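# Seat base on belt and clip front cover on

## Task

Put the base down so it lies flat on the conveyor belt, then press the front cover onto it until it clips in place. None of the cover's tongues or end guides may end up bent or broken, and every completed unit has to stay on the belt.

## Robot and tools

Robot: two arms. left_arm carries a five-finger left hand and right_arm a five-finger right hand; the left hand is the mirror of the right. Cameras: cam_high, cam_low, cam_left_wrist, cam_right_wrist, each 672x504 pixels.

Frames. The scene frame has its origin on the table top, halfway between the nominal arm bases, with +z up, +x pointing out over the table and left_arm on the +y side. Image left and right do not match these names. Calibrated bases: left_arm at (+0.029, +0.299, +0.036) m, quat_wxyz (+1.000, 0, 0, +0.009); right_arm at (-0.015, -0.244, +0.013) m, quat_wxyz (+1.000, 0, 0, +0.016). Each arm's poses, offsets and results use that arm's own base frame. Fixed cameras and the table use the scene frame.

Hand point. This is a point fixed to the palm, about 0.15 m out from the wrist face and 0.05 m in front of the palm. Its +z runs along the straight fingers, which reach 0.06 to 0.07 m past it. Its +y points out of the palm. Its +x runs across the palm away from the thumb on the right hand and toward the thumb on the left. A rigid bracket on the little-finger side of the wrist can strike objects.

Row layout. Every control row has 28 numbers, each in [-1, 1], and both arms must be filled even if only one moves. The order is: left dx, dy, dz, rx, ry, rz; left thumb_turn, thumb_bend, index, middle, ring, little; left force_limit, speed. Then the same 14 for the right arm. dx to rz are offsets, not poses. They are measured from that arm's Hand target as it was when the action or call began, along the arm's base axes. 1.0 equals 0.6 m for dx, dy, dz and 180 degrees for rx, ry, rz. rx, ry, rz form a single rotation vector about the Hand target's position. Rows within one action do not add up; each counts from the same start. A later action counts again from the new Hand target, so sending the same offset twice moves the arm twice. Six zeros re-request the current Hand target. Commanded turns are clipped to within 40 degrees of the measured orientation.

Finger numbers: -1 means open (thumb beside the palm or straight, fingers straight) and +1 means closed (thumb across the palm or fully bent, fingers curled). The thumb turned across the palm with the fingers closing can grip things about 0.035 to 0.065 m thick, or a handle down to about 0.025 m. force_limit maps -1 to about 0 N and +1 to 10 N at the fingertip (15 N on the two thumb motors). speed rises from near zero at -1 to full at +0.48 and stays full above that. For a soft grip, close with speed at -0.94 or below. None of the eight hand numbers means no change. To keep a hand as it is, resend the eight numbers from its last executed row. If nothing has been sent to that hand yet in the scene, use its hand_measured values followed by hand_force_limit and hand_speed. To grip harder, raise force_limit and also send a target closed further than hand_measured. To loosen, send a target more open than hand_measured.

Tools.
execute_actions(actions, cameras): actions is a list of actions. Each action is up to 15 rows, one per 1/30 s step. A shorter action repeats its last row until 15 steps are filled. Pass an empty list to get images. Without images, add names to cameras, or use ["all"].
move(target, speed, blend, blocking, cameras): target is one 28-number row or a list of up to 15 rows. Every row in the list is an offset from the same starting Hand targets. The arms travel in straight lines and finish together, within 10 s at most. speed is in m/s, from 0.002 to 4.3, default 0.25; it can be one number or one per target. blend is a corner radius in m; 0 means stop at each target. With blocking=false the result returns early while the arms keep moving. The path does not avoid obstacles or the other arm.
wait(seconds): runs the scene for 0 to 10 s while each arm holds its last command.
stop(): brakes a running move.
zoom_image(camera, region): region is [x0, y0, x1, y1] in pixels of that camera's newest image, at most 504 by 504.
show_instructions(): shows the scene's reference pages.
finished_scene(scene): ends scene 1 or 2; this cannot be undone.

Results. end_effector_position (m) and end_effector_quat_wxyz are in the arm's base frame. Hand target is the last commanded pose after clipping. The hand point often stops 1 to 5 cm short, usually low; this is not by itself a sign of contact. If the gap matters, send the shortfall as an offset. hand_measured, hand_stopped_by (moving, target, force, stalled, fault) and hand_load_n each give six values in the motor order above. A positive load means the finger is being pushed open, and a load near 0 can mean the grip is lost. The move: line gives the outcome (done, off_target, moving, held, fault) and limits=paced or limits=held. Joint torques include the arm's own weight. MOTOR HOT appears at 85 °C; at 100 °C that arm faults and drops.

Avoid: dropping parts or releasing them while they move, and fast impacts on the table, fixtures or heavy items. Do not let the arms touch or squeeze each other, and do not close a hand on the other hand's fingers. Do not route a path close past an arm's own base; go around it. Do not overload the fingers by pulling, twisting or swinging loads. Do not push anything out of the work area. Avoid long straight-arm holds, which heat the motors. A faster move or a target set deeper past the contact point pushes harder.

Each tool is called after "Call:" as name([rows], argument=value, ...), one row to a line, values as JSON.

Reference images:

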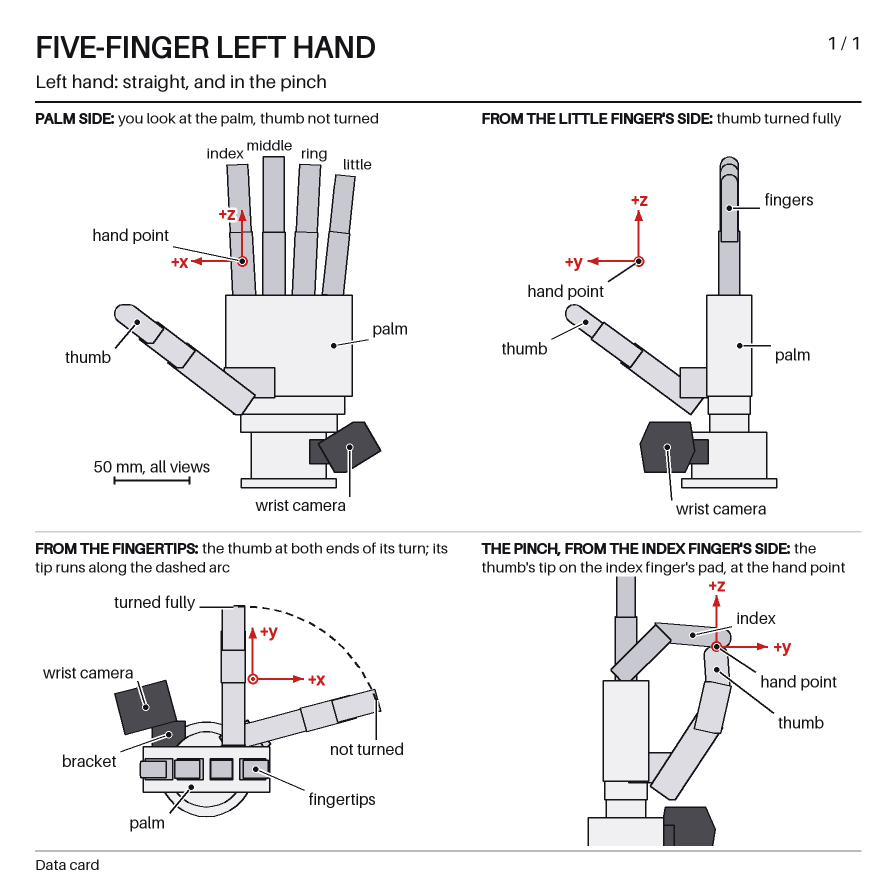

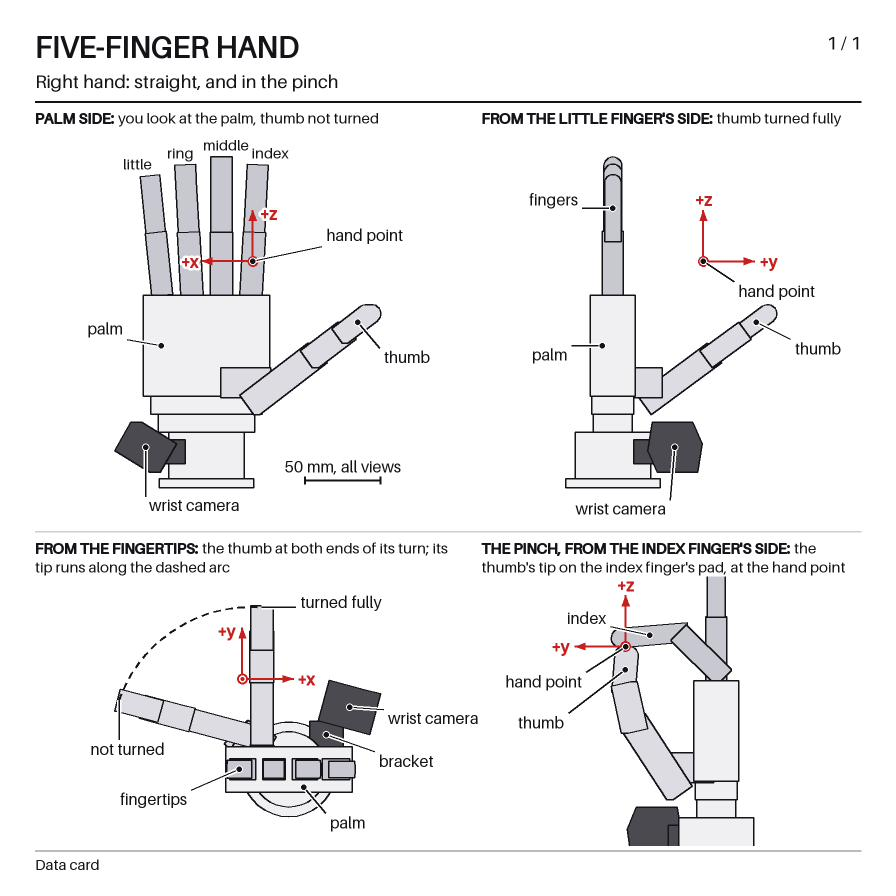

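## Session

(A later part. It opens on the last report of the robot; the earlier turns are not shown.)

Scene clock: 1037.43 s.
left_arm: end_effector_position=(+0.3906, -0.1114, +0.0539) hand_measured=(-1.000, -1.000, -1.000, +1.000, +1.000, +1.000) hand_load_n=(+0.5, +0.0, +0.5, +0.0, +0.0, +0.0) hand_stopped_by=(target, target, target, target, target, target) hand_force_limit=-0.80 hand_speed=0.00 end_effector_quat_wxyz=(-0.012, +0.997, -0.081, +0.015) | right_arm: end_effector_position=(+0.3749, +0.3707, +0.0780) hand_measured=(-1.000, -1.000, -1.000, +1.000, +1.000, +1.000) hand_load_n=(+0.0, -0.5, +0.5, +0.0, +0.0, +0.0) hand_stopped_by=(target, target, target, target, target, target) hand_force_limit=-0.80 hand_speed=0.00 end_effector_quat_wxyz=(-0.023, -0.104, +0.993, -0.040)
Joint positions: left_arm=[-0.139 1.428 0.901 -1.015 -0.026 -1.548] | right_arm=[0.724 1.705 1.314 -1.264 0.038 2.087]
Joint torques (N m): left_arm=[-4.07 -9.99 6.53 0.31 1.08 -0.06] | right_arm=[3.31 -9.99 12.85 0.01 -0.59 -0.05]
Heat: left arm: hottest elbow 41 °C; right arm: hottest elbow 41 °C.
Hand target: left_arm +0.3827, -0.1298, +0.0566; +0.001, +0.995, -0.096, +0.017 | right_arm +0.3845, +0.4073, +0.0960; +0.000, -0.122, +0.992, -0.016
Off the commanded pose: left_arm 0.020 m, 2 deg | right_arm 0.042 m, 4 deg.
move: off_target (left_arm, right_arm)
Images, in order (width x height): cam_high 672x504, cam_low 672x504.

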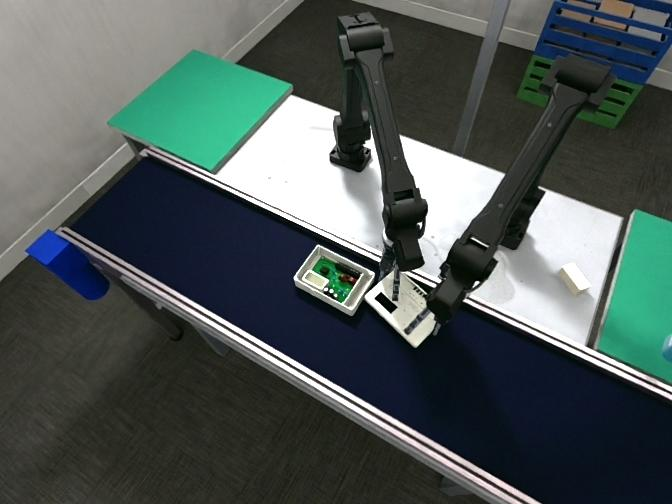

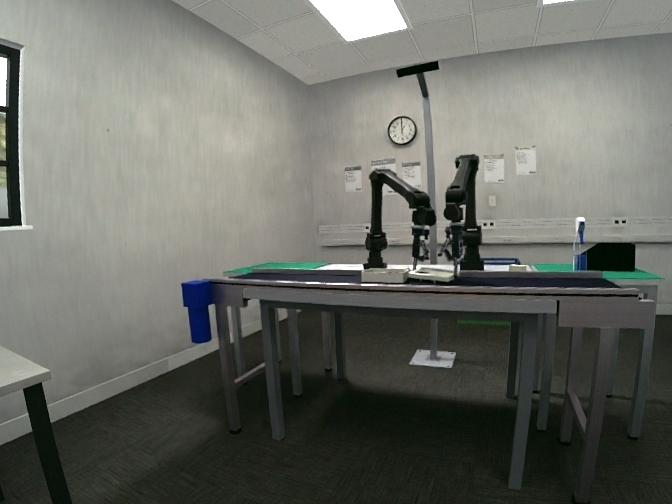

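Call:
move([
  [-0.0,0.0,0.008,0,0.0,0,-1,-1,-1,1,1,1,-0.8,0,0.0,0.0,0.02,0,0.0,0,-1,-1,-1,1,1,1,-0.8,0],
  [-0.022,0.02,0.008,0,0.0,0,-1,-1,-1,1,1,1,-0.8,0,0.028,0.012,0.02,0,0.0,0,-1,-1,-1,1,1,1,-0.8,0],
  [-0.043,0.045,0.008,0,0.0,0,-1,-1,-1,1,1,1,-0.8,0,0.056,0.027,0.02,0,0.0,0,-1,-1,-1,1,1,1,-0.8,0],
], speed=0.04, cameras=["cam_high","cam_low"])

Call:
zoom_image(camera="cam_low", region=[380, 240, 480, 300])

Call:
zoom_image(camera="cam_high", region=[350, 250, 470, 350])

Scene clock: 1047.97 s.
left_arm: end_effector_position=(+0.3651, -0.0861, +0.0535) hand_measured=(-1.000, -1.000, -1.000, +1.000, +1.000, +1.000) hand_load_n=(+0.0, +0.0, +1.0, +0.0, +0.0, +0.0) hand_stopped_by=(target, target, target, target, target, target) hand_force_limit=-0.80 hand_speed=0.00 end_effector_quat_wxyz=(-0.021, +0.998, -0.065, +0.014) | right_arm: end_effector_position=(+0.4034, +0.3864, +0.0824) hand_measured=(-1.000, -1.000, -1.000, +1.000, +1.000, +1.000) hand_load_n=(+0.0, +0.0, +0.5, +0.0, +0.0, +0.0) hand_stopped_by=(target, target, target, target, target, target) hand_force_limit=-0.80 hand_speed=0.00 end_effector_quat_wxyz=(-0.026, -0.101, +0.993, -0.052)
Joint positions: left_arm=[-0.089 1.35 0.825 -1.018 -0.043 -1.529] | right_arm=[0.717 1.789 1.444 -1.33 0.054 2.088]
Joint torques (N m): left_arm=[-2.9 -9.29 7.2 -0.05 1.77 0.47] | right_arm=[2.32 -11.63 13.75 0.03 -1.18 -0.25]
Heat: left arm: hottest elbow 40 °C; right arm: hottest elbow 43 °C.
Hand target: left_arm +0.3568, -0.1027, +0.0614; +0.001, +0.995, -0.096, +0.017 | right_arm +0.4181, +0.4233, +0.1079; +0.000, -0.122, +0.992, -0.017
Off the commanded pose: left_arm 0.020 m, 4 deg | right_arm 0.047 m, 6 deg.
move: off_target (left_arm, right_arm)
Images, in order (width x height): cam_high 672x504, cam_low 672x504.

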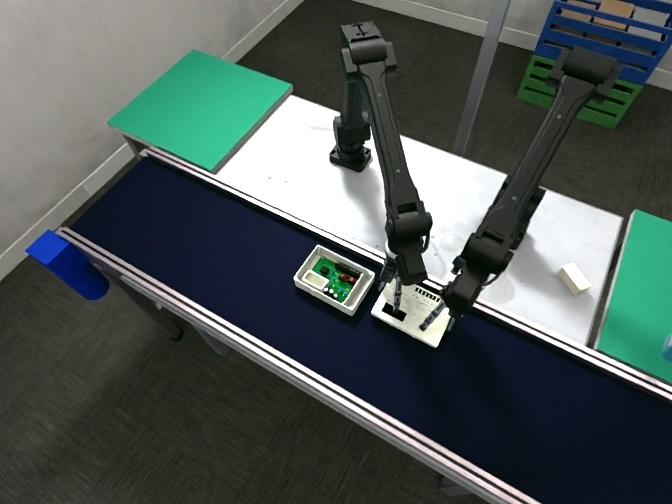

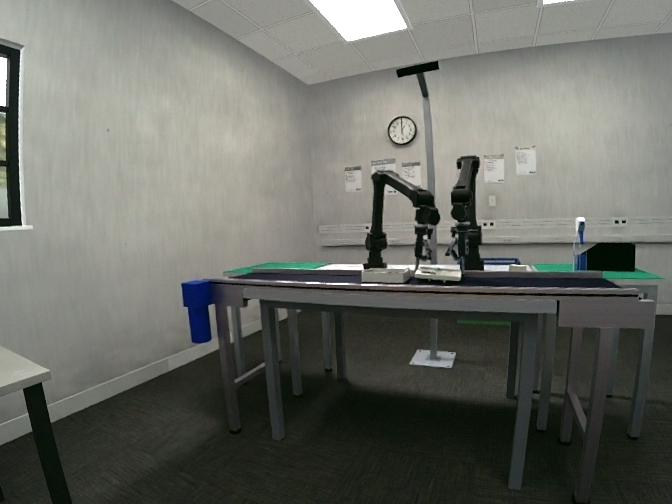

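Scaled by 5.040 from the camera's 672x504 image, which has a finer 960x720 frame.

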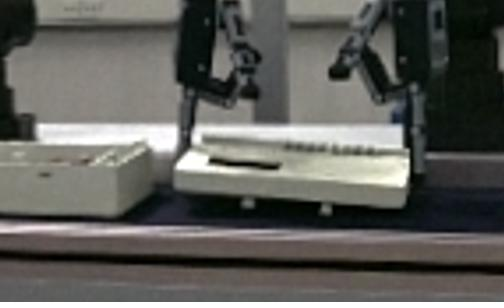

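Scaled by 4.200 from the camera's 672x504 image, which has a finer 960x720 frame.

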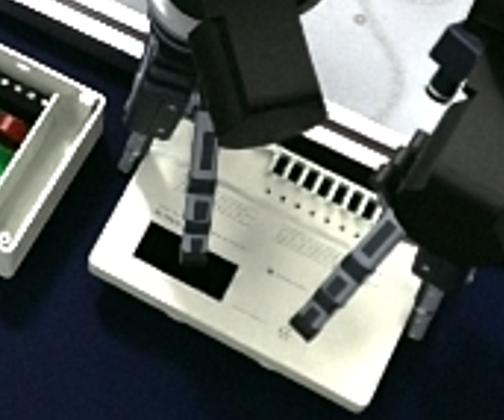

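Call:
move([
  [-0.0,0.04,0.0,0,0.0,0,-1,-1,-1,1,1,1,-0.8,0,0.0,-0.08,-0.01,0,0.0,0,-1,-1,-1,1,1,1,-0.8,0],
], speed=0.04, cameras=["cam_high","cam_low"])

Call:
zoom_image(camera="cam_low", region=[380, 240, 480, 300])

Call:
zoom_image(camera="cam_high", region=[350, 250, 470, 350])

Scene clock: 1053.63 s.
left_arm: end_effector_position=(+0.3598, -0.0816, +0.0570) hand_measured=(-1.000, -1.000, -1.000, +1.000, +1.000, +1.000) hand_load_n=(+0.0, +0.0, +0.0, +0.0, +0.5, +0.0) hand_stopped_by=(target, target, target, target, target, target) hand_force_limit=-0.80 hand_speed=0.00 end_effector_quat_wxyz=(-0.001, +0.996, -0.093, +0.014) | right_arm: end_effector_position=(+0.4114, +0.3790, +0.0960) hand_measured=(-1.000, -1.000, -1.000, +1.000, +1.000, +1.000) hand_load_n=(+0.0, +0.0, +0.0, +0.0, +0.0, +0.0) hand_stopped_by=(target, target, target, target, target, target) hand_force_limit=-0.80 hand_speed=0.00 end_effector_quat_wxyz=(-0.008, -0.124, +0.992, -0.023)
Joint positions: left_arm=[-0.048 1.342 0.821 -1.021 -0.001 -1.432] | right_arm=[0.682 1.745 1.413 -1.277 0.031 2.003]
Joint torques (N m): left_arm=[-1.03 -9 7.21 -0.12 0.26 0.18] | right_arm=[-0.26 -12.75 7.2 -0.12 -0.17 -0.11]
Heat: left arm: hottest elbow 40 °C; right arm: hottest elbow 42 °C.
Hand target: left_arm +0.3569, -0.0787, +0.0614; +0.001, +0.995, -0.096, +0.017 | right_arm +0.4181, +0.3754, +0.1020; +0.000, -0.122, +0.992, -0.017
Off the commanded pose: left_arm 0.006 m, 0 deg | right_arm 0.010 m, 1 deg.
move: done
Images, in order (width x height): cam_high 672x504, cam_low 672x504.

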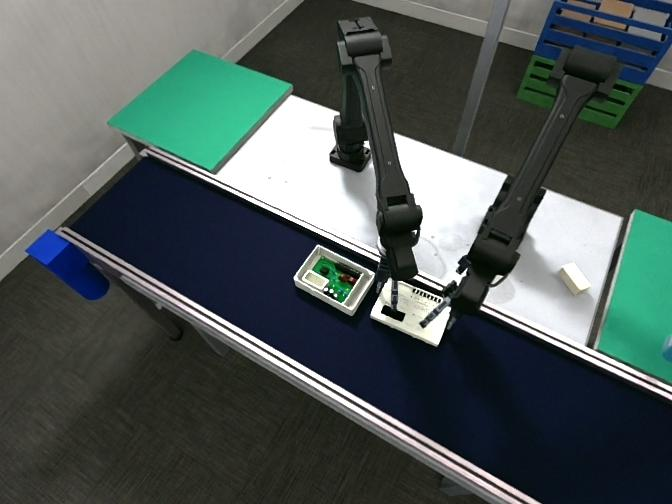

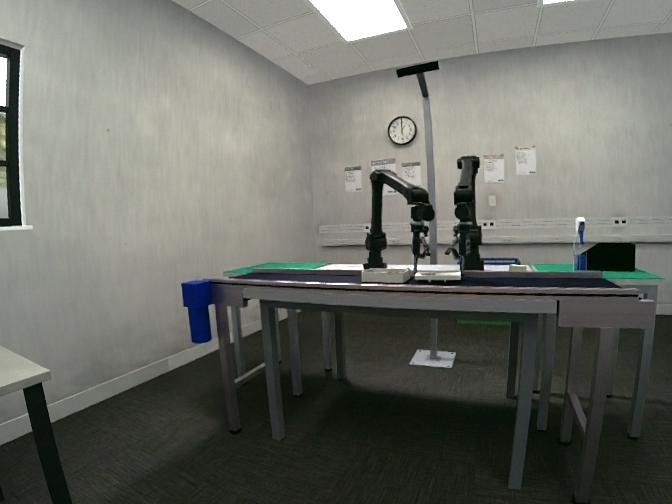

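Scaled by 5.040 from the camera's 672x504 image, which has a finer 960x720 frame.

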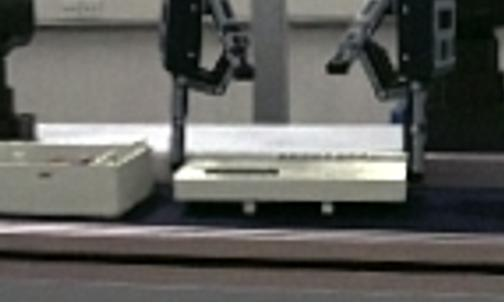

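Scaled by 4.200 from the camera's 672x504 image, which has a finer 960x720 frame.

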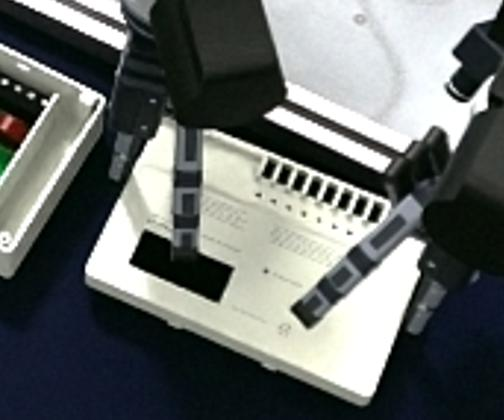

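Call:
move([
  [-0.0,-0.02,0.005,0,0.0,0,-1,-1,-1,1,1,1,-0.8,0,0.013,0.02,0.015,0,0.0,0,-1,-1,-1,1,1,1,-0.8,0],
  [-0.0,-0.05,0.005,0,0.0,0,-1,-1,-1,1,1,1,-0.8,0,0.013,0.073,0.02,0,0.0,0,-1,-1,-1,1,1,1,-0.8,0],
], speed=0.03, cameras=["cam_high","cam_low"])

Call:
zoom_image(camera="cam_low", region=[380, 240, 480, 300])

Call:
zoom_image(camera="cam_high", region=[350, 250, 470, 350])

Scene clock: 1061.27 s.
left_arm: end_effector_position=(+0.3557, -0.1026, +0.0575) hand_measured=(-1.000, -1.000, -1.000, +1.000, +1.000, +1.000) hand_load_n=(+0.0, +0.0, +0.0, +0.0, +0.0, +0.0) hand_stopped_by=(target, target, target, target, target, target) hand_force_limit=-0.80 hand_speed=0.00 end_effector_quat_wxyz=(-0.002, +0.995, -0.096, +0.011) | right_arm: end_effector_position=(+0.4212, +0.4048, +0.1053) hand_measured=(-1.000, -1.000, -1.000, +1.000, +1.000, +1.000) hand_load_n=(+0.0, +0.0, +0.0, +0.0, +0.5, +0.0) hand_stopped_by=(target, target, target, target, target, target) hand_force_limit=-0.80 hand_speed=0.00 end_effector_quat_wxyz=(-0.006, -0.121, +0.992, -0.021)
Joint positions: left_arm=[-0.113 1.34 0.821 -1.029 -0.004 -1.491] | right_arm=[0.708 1.793 1.504 -1.316 0.029 2.037]
Joint torques (N m): left_arm=[-2.61 -8.64 8.2 -0.12 0.28 -0.16] | right_arm=[1.85 -11.58 11.28 -1.06 -0.16 0.1]
Heat: left arm: hottest elbow 39 °C; right arm: hottest elbow 42 °C.
Hand target: left_arm +0.3569, -0.1087, +0.0644; +0.001, +0.995, -0.096, +0.017 | right_arm +0.4261, +0.4190, +0.1140; +0.000, -0.122, +0.992, -0.017
Off the commanded pose: left_arm 0.009 m, 1 deg | right_arm 0.017 m, 1 deg.
move: off_target (right_arm)
Images, in order (width x height): cam_high 672x504, cam_low 672x504.

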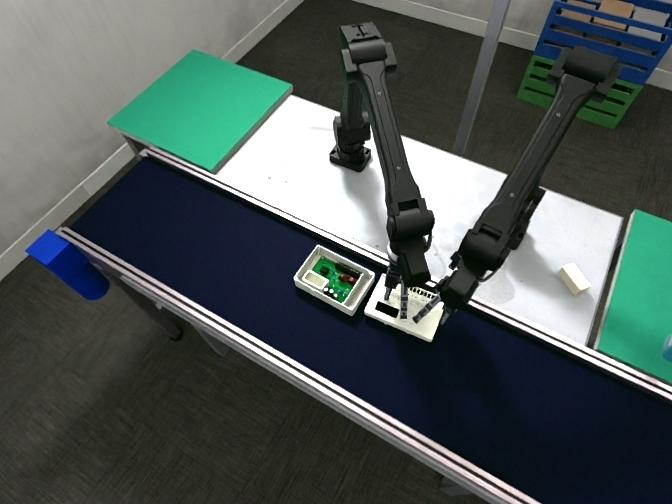

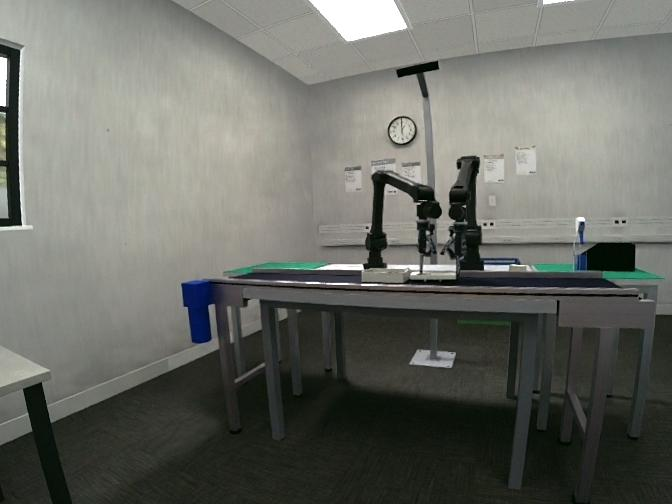

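Scaled by 5.040 from the camera's 672x504 image, which has a finer 960x720 frame.

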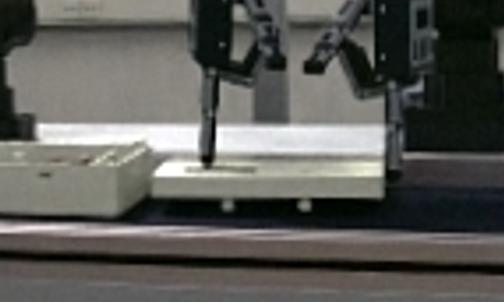

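Scaled by 4.200 from the camera's 672x504 image, which has a finer 960x720 frame.

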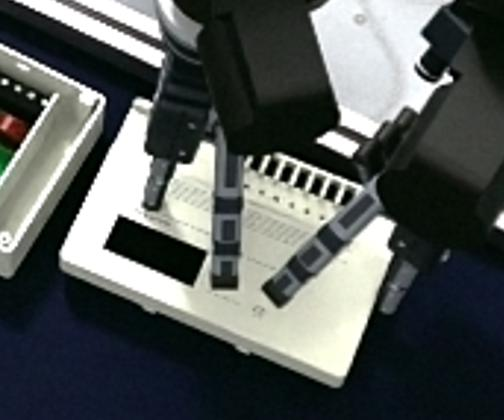

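Call:
move([
  [-0.0,0.06,0.0,0,0.0,0,-1,-1,-1,1,1,1,-0.8,0,0,0,-0.01,0,0.0,0,-1,-1,-1,1,1,1,-0.8,0],
  [-0.0,0.08,0.0,0,0.0,0,-1,-1,-1,1,1,1,-0.8,0,0,0.045,-0.015,0,0.0,0,-1,-1,-1,1,1,1,-0.8,0],
], speed=0.04, cameras=["cam_high","cam_low"])

Call:
zoom_image(camera="cam_low", region=[380, 240, 480, 300])

Call:
zoom_image(camera="cam_high", region=[350, 250, 470, 350])

Scene clock: 1066.97 s.
left_arm: end_effector_position=(+0.3582, -0.0639, +0.0585) hand_measured=(-1.000, -1.000, -1.000, +1.000, +1.000, +1.000) hand_load_n=(+0.0, +0.0, +0.0, +0.0, +0.0, +0.0) hand_stopped_by=(target, target, target, target, target, target) hand_force_limit=-0.80 hand_speed=0.00 end_effector_quat_wxyz=(+0.000, +0.996, -0.094, +0.013) | right_arm: end_effector_position=(+0.4255, +0.4297, +0.1049) hand_measured=(-1.000, -1.000, -1.000, +1.000, +1.000, +1.000) hand_load_n=(+0.0, +0.0, +0.5, +0.0, +0.0, +0.0) hand_stopped_by=(target, target, target, target, target, target) hand_force_limit=-0.80 hand_speed=0.00 end_effector_quat_wxyz=(+0.000, -0.117, +0.993, -0.019)
Joint positions: left_arm=[0.005 1.338 0.821 -1.029 0.002 -1.377] | right_arm=[0.738 1.834 1.561 -1.32 0.031 2.075]
Joint torques (N m): left_arm=[-0.85 -9 7.6 -0.17 0.22 0.14] | right_arm=[2.37 -11.4 10.88 -0.83 -0.24 0.07]
Heat: left arm: hottest elbow 39 °C; right arm: hottest elbow 43 °C.
Hand target: left_arm +0.3569, -0.0607, +0.0645; +0.001, +0.995, -0.096, +0.017 | right_arm +0.4261, +0.4461, +0.1048; +0.000, -0.122, +0.992, -0.017
Off the commanded pose: left_arm 0.007 m, 1 deg | right_arm 0.016 m, 1 deg.
move: off_target (right_arm)
Images, in order (width x height): cam_high 672x504, cam_low 672x504.

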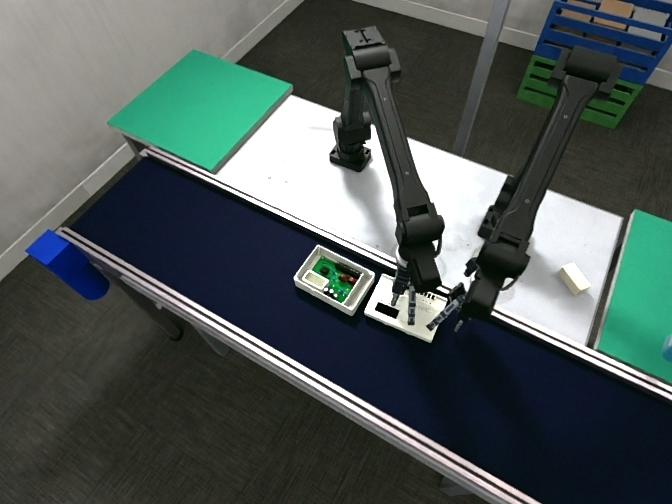

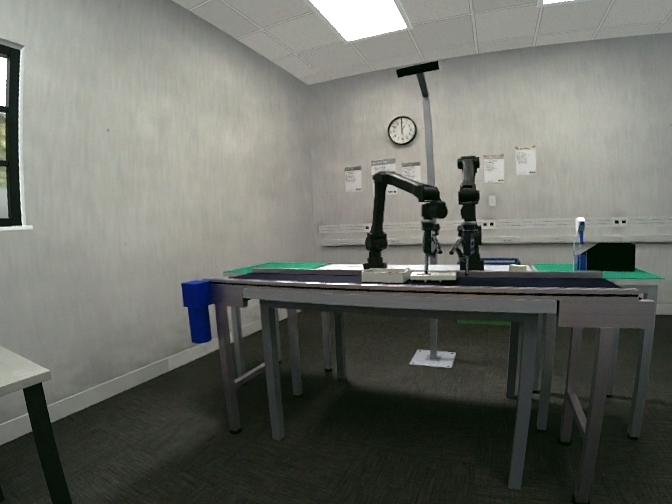

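Scaled by 5.040 from the camera's 672x504 image, which has a finer 960x720 frame.

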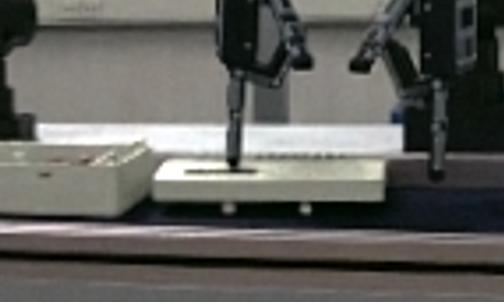

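Scaled by 4.200 from the camera's 672x504 image, which has a finer 960x720 frame.

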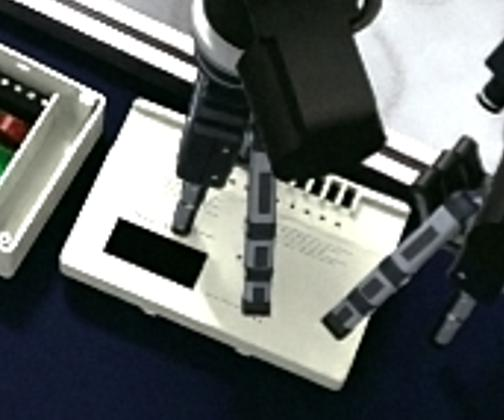

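Call:
move([
  [-0.0,0.0,0.0,0,0.0,0,-1,-1,-1,1,1,1,-0.8,0,0,0,-0.03,0,0.0,0,-1,-1,-1,1,1,1,-0.8,0],
  [-0.0,0.0,0.0,0,0.0,0,-1,-1,-1,1,1,1,-0.8,0,0,0.04,-0.03,0,0.0,0,-1,-1,-1,1,1,1,-0.8,0],
], speed=0.04, cameras=["cam_high","cam_low"])

Call:
zoom_image(camera="cam_high", region=[350, 250, 470, 350])

Scene clock: 1070.53 s.
left_arm: end_effector_position=(+0.3582, -0.0639, +0.0585) hand_measured=(-1.000, -1.000, -1.000, +1.000, +1.000, +1.000) hand_load_n=(+0.0, +0.0, +0.0, +0.0, +0.0, +0.0) hand_stopped_by=(target, target, target, target, target, target) hand_force_limit=-0.80 hand_speed=0.00 end_effector_quat_wxyz=(+0.000, +0.995, -0.094, +0.013) | right_arm: end_effector_position=(+0.4299, +0.4477, +0.1042) hand_measured=(-1.000, -1.000, -1.000, +1.000, +1.000, +1.000) hand_load_n=(+0.0, +0.0, +0.5, +0.5, +0.0, +0.0) hand_stopped_by=(target, target, target, target, target, target) hand_force_limit=-0.80 hand_speed=0.00 end_effector_quat_wxyz=(+0.007, -0.119, +0.993, -0.017)
Joint positions: left_arm=[0.005 1.338 0.821 -1.029 0.002 -1.377] | right_arm=[0.758 1.866 1.604 -1.319 0.035 2.089]
Joint torques (N m): left_arm=[-0.91 -9.05 7.6 -0.17 0.22 0.14] | right_arm=[2.78 -10.17 9.99 -0.02 -0.66 0.03]
Heat: left arm: hottest elbow 39 °C; right arm: hottest elbow 43 °C.
Hand target: left_arm +0.3569, -0.0607, +0.0645; +0.001, +0.995, -0.096, +0.017 | right_arm +0.4259, +0.4701, +0.0869; +0.000, -0.122, +0.992, -0.016
Off the commanded pose: left_arm 0.007 m, 1 deg | right_arm 0.029 m, 1 deg.
joint sent to its limit (right arm) — joint 6 (wrist roll), upper limit. The joint targets still meet the commanded pose.
move: off_target (right_arm)
Images, in order (width x height): cam_high 672x504, cam_low 672x504.

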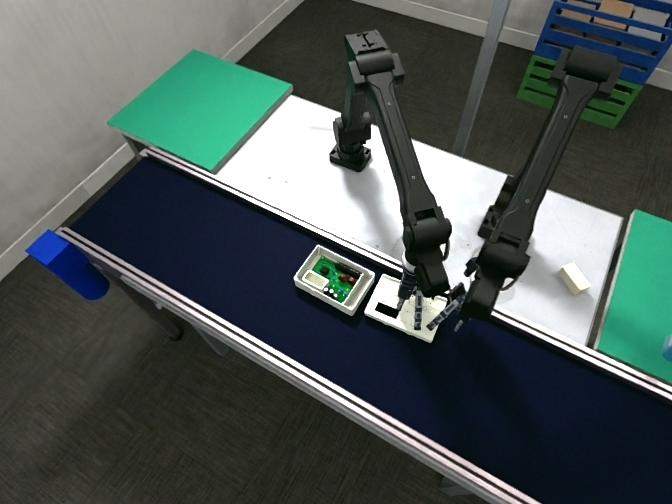

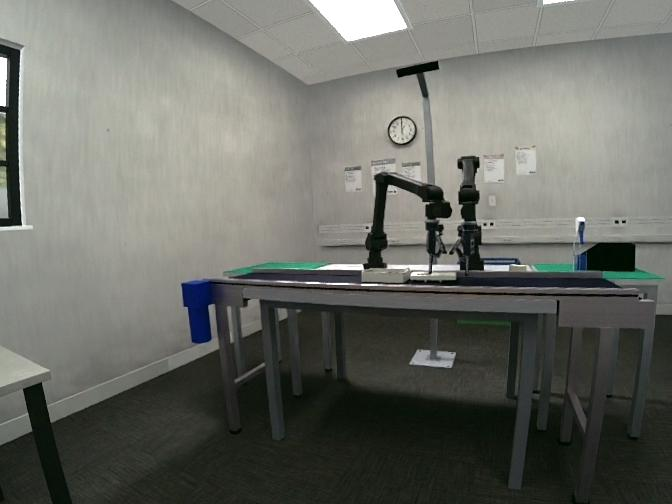

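Scaled by 4.200 from the camera's 672x504 image, which has a finer 960x720 frame.

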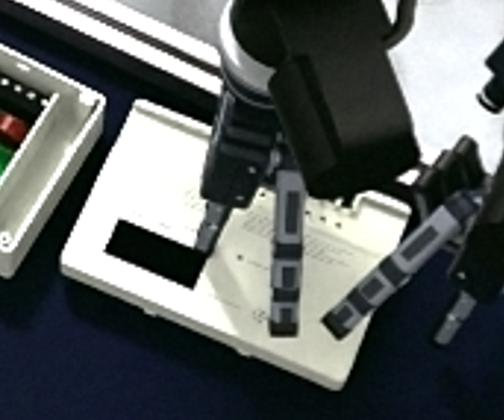

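Call:
move([
  [-0.0,0.0,0.0,0,0.0,0,-1,-1,-1,1,1,1,-0.8,0,0,0,0.04,0,0.0,0,-1,-1,-1,1,1,1,-0.8,0],
  [-0.0,0.0,0.0,0,0.0,0,-1,-1,-1,1,1,1,-0.8,0,0.018,-0.085,0.04,0,0.0,0,-1,-1,-1,1,1,1,-0.8,0],
], speed=0.06, cameras=["cam_high","cam_low"])

Call:
zoom_image(camera="cam_high", region=[350, 250, 470, 350])

Scene clock: 1078.63 s.
left_arm: end_effector_position=(+0.3582, -0.0639, +0.0585) hand_measured=(-1.000, -1.000, -1.000, +1.000, +1.000, +1.000) hand_load_n=(+0.0, +0.0, +0.0, +0.0, +0.0, +0.0) hand_stopped_by=(target, target, target, target, target, target) hand_force_limit=-0.80 hand_speed=0.00 end_effector_quat_wxyz=(+0.000, +0.995, -0.094, +0.013) | right_arm: end_effector_position=(+0.4309, +0.4224, +0.1052) hand_measured=(-1.000, -1.000, -1.000, +1.000, +1.000, +1.000) hand_load_n=(+0.0, -0.5, +0.0, +0.0, +0.0, +0.0) hand_stopped_by=(target, target, target, target, target, target) hand_force_limit=-0.80 hand_speed=0.00 end_effector_quat_wxyz=(-0.008, -0.123, +0.992, -0.022)
Joint positions: left_arm=[0.005 1.338 0.821 -1.029 0.002 -1.377] | right_arm=[0.719 1.844 1.578 -1.343 0.026 2.045]
Joint torques (N m): left_arm=[-0.85 -9.05 7.6 -0.16 0.22 0.14] | right_arm=[0.09 -13.98 7.21 -0.09 -0.01 -0.11]
Heat: left arm: hottest elbow 39 °C; right arm: hottest elbow 43 °C.
Hand target: left_arm +0.3569, -0.0607, +0.0645; +0.001, +0.995, -0.096, +0.017 | right_arm +0.4367, +0.4191, +0.1108; +0.000, -0.122, +0.992, -0.017
Off the commanded pose: left_arm 0.007 m, 1 deg | right_arm 0.009 m, 1 deg.
move: done
Images, in order (width x height): cam_high 672x504, cam_low 672x504.

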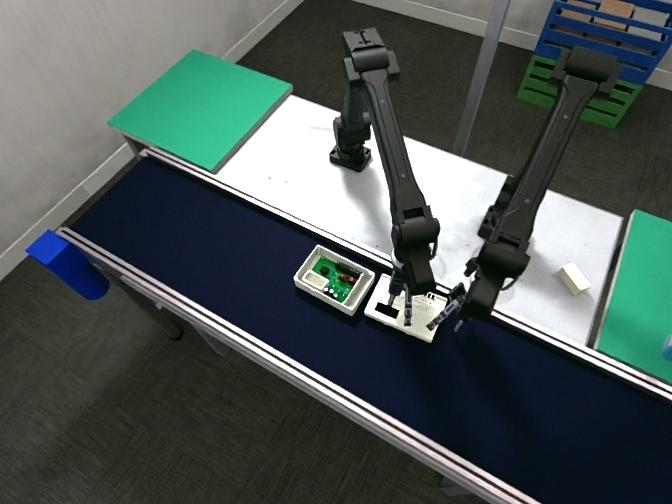

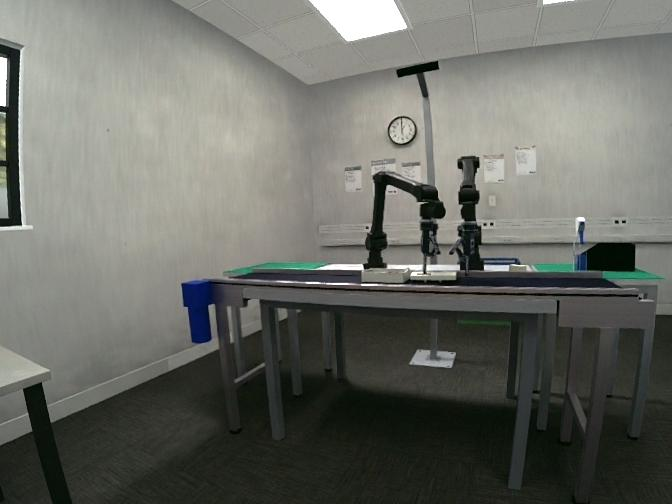

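Scaled by 4.200 from the camera's 672x504 image, which has a finer 960x720 frame.

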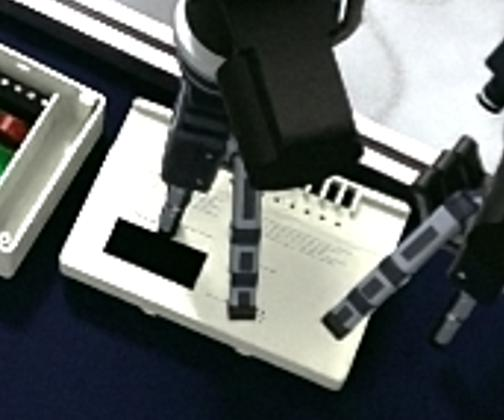

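Call:
move([
  [-0.0,0.0,0.0,0,0.0,0,-1,-1,-1,1,1,1,-0.8,0,0.027,0,0.02,0,0.0,0,-1,-1,-1,1,1,1,-0.8,0],
  [-0.0,0.0,0.0,0,0.0,0,-1,-1,-1,1,1,1,-0.8,0,0.027,0,-0.035,0,0.0,0,-1,-1,-1,1,1,1,-0.8,0],
], speed=0.05, cameras=["cam_high","cam_low"])

Call:
zoom_image(camera="cam_high", region=[350, 250, 470, 350])

Call:
zoom_image(camera="cam_low", region=[380, 240, 480, 300])

Scene clock: 1082.30 s.
left_arm: end_effector_position=(+0.3582, -0.0639, +0.0585) hand_measured=(-1.000, -1.000, -1.000, +1.000, +1.000, +1.000) hand_load_n=(+0.0, +0.0, +0.0, +0.0, +0.0, +0.0) hand_stopped_by=(target, target, target, target, target, target) hand_force_limit=-0.80 hand_speed=0.00 end_effector_quat_wxyz=(+0.000, +0.995, -0.094, +0.013) | right_arm: end_effector_position=(+0.4462, +0.4228, +0.1048) hand_measured=(-1.000, -1.000, -1.000, +1.000, +1.000, +1.000) hand_load_n=(+0.0, +0.0, +0.0, +0.0, +0.0, +0.0) hand_stopped_by=(target, target, target, target, target, target) hand_force_limit=-0.80 hand_speed=0.00 end_effector_quat_wxyz=(+0.002, -0.123, +0.992, -0.015)
Joint positions: left_arm=[0.005 1.338 0.821 -1.029 0.002 -1.377] | right_arm=[0.702 1.858 1.594 -1.319 0.028 2.026]
Joint torques (N m): left_arm=[-0.79 -9.05 7.6 -0.18 0.22 0.14] | right_arm=[-0.15 -12.1 6.79 0.42 -0.07 -0.1]
Heat: left arm: hottest elbow 39 °C; right arm: hottest elbow 43 °C.
Hand target: left_arm +0.3569, -0.0607, +0.0645; +0.001, +0.995, -0.096, +0.017 | right_arm +0.4530, +0.4192, +0.0899; +0.000, -0.122, +0.992, -0.016
Off the commanded pose: left_arm 0.007 m, 1 deg | right_arm 0.017 m, 0 deg.
move: off_target (right_arm)
Images, in order (width x height): cam_high 672x504, cam_low 672x504.

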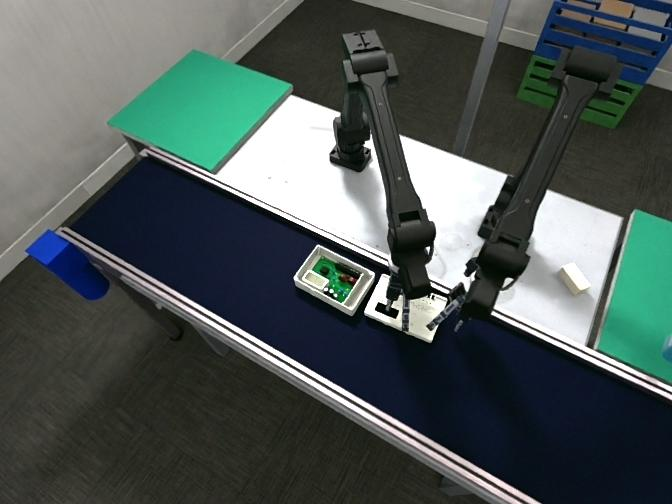

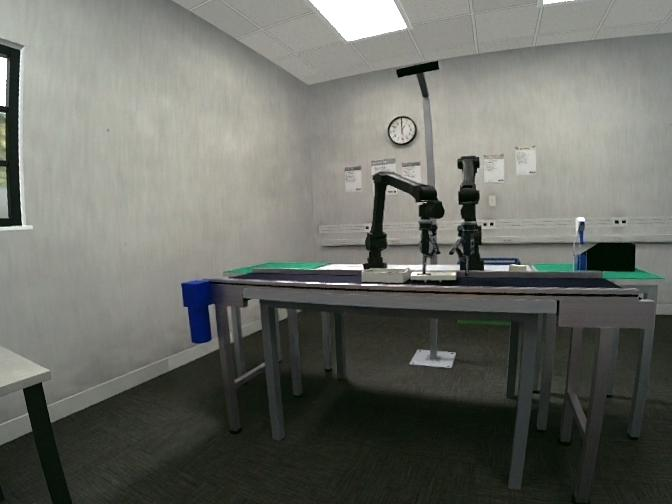

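Scaled by 4.200 from the camera's 672x504 image, which has a finer 960x720 frame.

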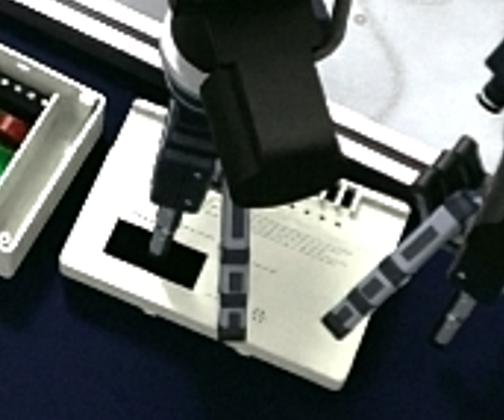

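Scaled by 5.040 from the camera's 672x504 image, which has a finer 960x720 frame.

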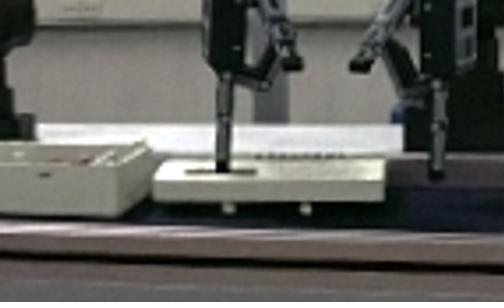

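Call:
move([
  [-0.0,0.0,0.0,0,0.0,0,-1,-1,-1,1,1,1,-0.8,0,0.0,0,0.085,0,0.0,0,-1,-1,-1,1,1,1,-0.8,0],
  [-0.0,0.0,0.0,0,0.0,0,-1,-1,-1,1,1,1,-0.8,0,-0.042,-0.1,0.085,0,0.0,0,-1,-1,-1,1,1,1,-0.8,0],
], speed=0.06, cameras=["cam_high","cam_low","cam_right_wrist"])

Call:
zoom_image(camera="cam_high", region=[340, 240, 440, 340])

Call:
zoom_image(camera="cam_low", region=[380, 240, 480, 300])

Scene clock: 1089.70 s.
left_arm: end_effector_position=(+0.3582, -0.0639, +0.0585) hand_measured=(-1.000, -1.000, -1.000, +1.000, +1.000, +1.000) hand_load_n=(+0.0, +0.0, +0.0, +0.0, +0.0, +0.0) hand_stopped_by=(target, target, target, target, target, target) hand_force_limit=-0.80 hand_speed=0.00 end_effector_quat_wxyz=(+0.000, +0.995, -0.094, +0.013) | right_arm: end_effector_position=(+0.4215, +0.3630, +0.1357) hand_measured=(-1.000, -1.000, -1.000, +1.000, +1.000, +1.000) hand_load_n=(+0.0, +0.0, +0.0, +0.0, +0.0, +0.0) hand_stopped_by=(target, target, target, target, target, target) hand_force_limit=-0.80 hand_speed=0.00 end_effector_quat_wxyz=(-0.009, -0.124, +0.992, -0.021)
Joint positions: left_arm=[0.005 1.338 0.821 -1.029 0.002 -1.377] | right_arm=[0.643 1.71 1.475 -1.371 0.029 1.967]
Joint torques (N m): left_arm=[-0.85 -9 7.57 -0.16 0.22 0.14] | right_arm=[-0.32 -12.4 7.47 -0.1 -0.03 -0.09]
Heat: left arm: hottest elbow 38 °C; right arm: hottest elbow 42 °C.
Hand target: left_arm +0.3569, -0.0607, +0.0645; +0.001, +0.995, -0.096, +0.017 | right_arm +0.4278, +0.3591, +0.1410; +0.000, -0.122, +0.992, -0.017
Off the commanded pose: left_arm 0.007 m, 1 deg | right_arm 0.009 m, 1 deg.
move: done
Images, in order (width x height): cam_high 672x504, cam_low 672x504, cam_right_wrist 672x504.

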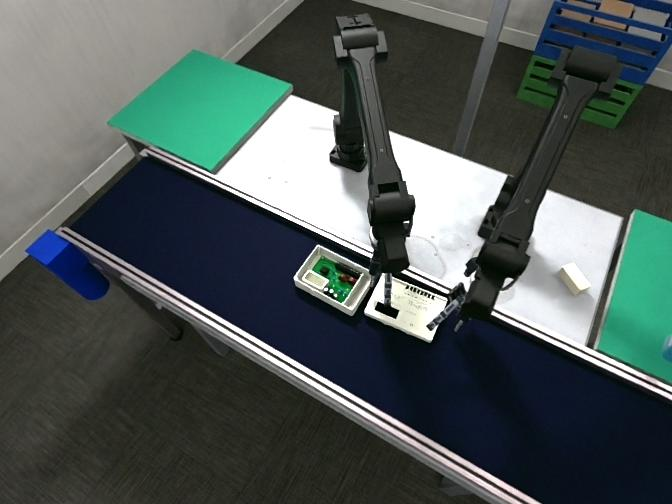

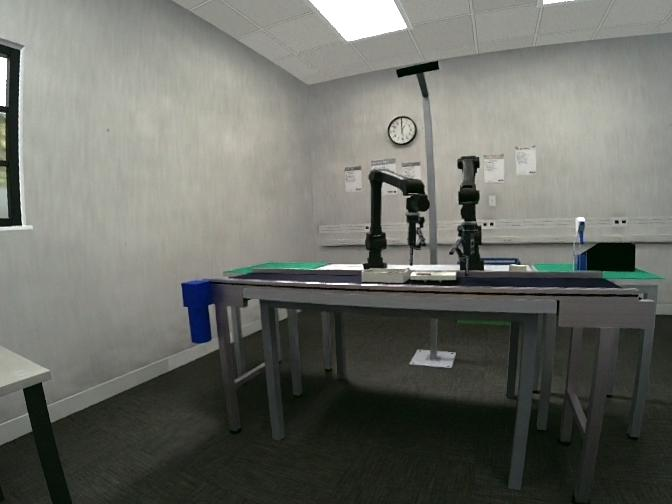

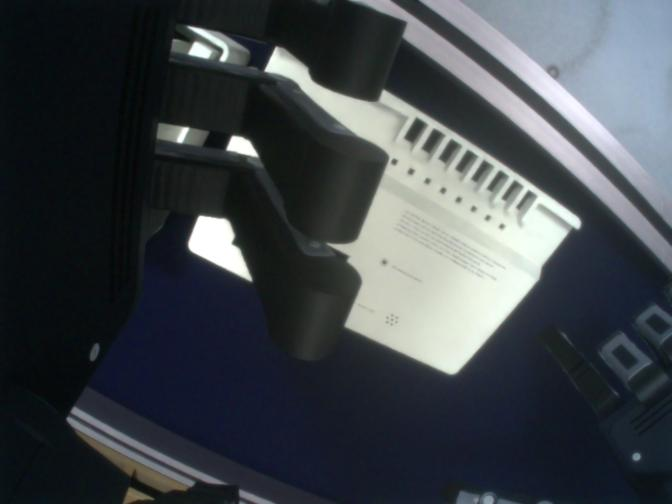

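Scaled by 5.040 from the camera's 672x504 image, which has a finer 960x720 frame.

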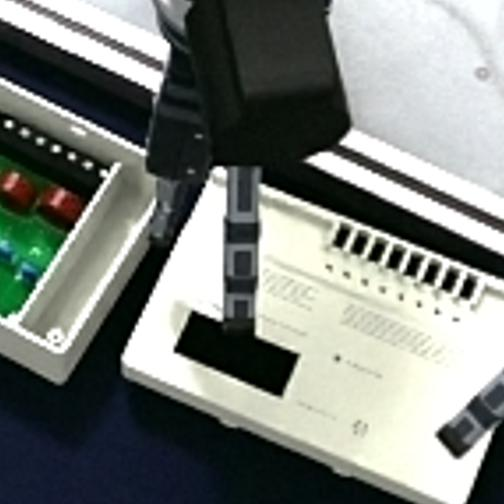

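Scaled by 5.040 from the camera's 672x504 image, which has a finer 960x720 frame.

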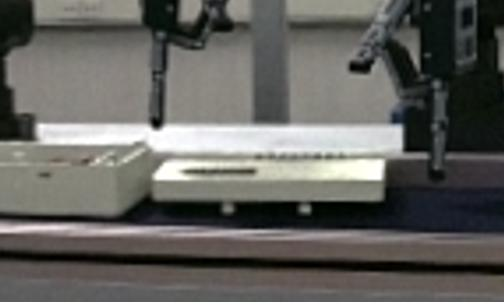

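Call:
move([
  [-0.0,0.0,0.0,0,0.0,0,-1,-1,-1,1,1,1,-0.8,0,-0.008,-0.005,-0.06,0,0.0,0,-1,-1,-1,1,1,1,-0.8,0],
], speed=0.06, cameras=["cam_high","cam_low"])

Call:
zoom_image(camera="cam_high", region=[340, 240, 440, 340])

Call:
zoom_image(camera="cam_low", region=[380, 240, 480, 300])

Scene clock: 1096.20 s.
left_arm: end_effector_position=(+0.3582, -0.0639, +0.0585) hand_measured=(-1.000, -1.000, -1.000, +1.000, +1.000, +1.000) hand_load_n=(+0.0, +0.0, +0.0, +0.0, +0.0, +0.0) hand_stopped_by=(target, target, target, target, target, target) hand_force_limit=-0.80 hand_speed=0.00 end_effector_quat_wxyz=(+0.000, +0.995, -0.094, +0.013) | right_arm: end_effector_position=(+0.4169, +0.3596, +0.1057) hand_measured=(-1.000, -1.000, -1.000, +1.000, +1.000, +1.000) hand_load_n=(+0.0, +0.0, +0.0, +0.0, +0.0, +0.0) hand_stopped_by=(target, target, target, target, target, target) hand_force_limit=-0.80 hand_speed=0.00 end_effector_quat_wxyz=(-0.004, -0.124, +0.992, -0.019)
Joint positions: left_arm=[0.005 1.338 0.821 -1.029 0.002 -1.377] | right_arm=[0.643 1.71 1.391 -1.277 0.029 1.966]
Joint torques (N m): left_arm=[-0.79 -9 7.61 -0.13 0.22 0.14] | right_arm=[-0.21 -11.4 7.24 -0.05 -0.05 -0.09]
Heat: left arm: hottest elbow 38 °C; right arm: hottest elbow 42 °C.
Hand target: left_arm +0.3569, -0.0607, +0.0645; +0.001, +0.995, -0.096, +0.017 | right_arm +0.4229, +0.3560, +0.1048; +0.000, -0.122, +0.992, -0.017
Off the commanded pose: left_arm 0.007 m, 1 deg | right_arm 0.007 m, 1 deg.
move: done
Images, in order (width x height): cam_high 672x504, cam_low 672x504.

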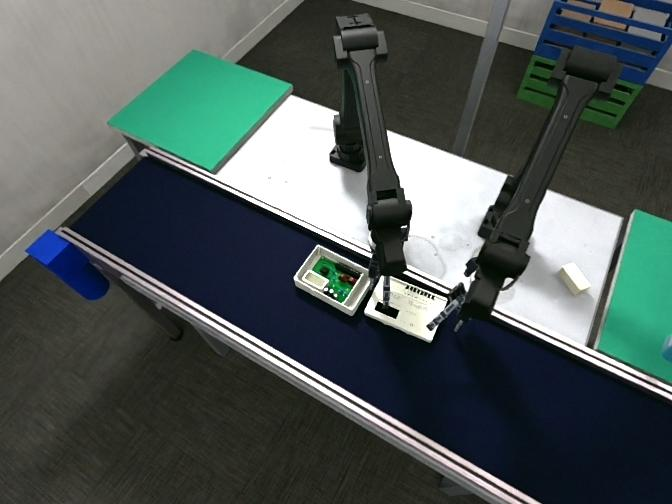

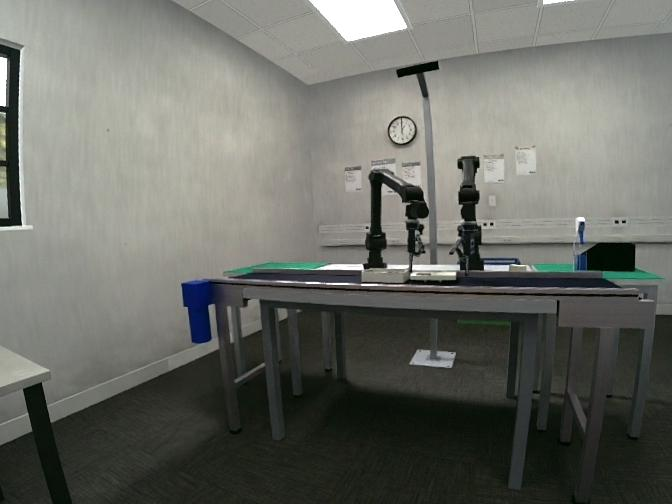

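Scaled by 5.040 from the camera's 672x504 image, which has a finer 960x720 frame.

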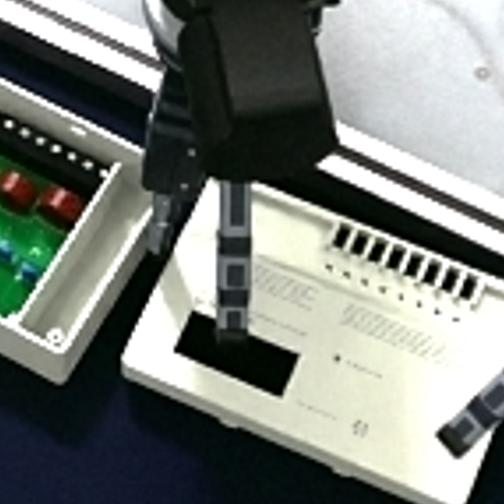

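Scaled by 5.040 from the camera's 672x504 image, which has a finer 960x720 frame.

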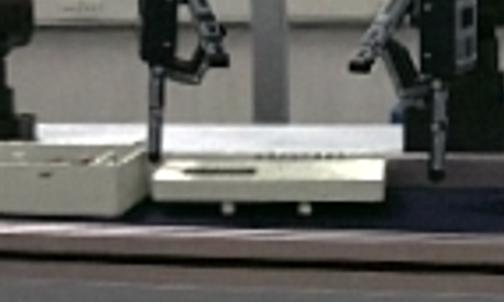

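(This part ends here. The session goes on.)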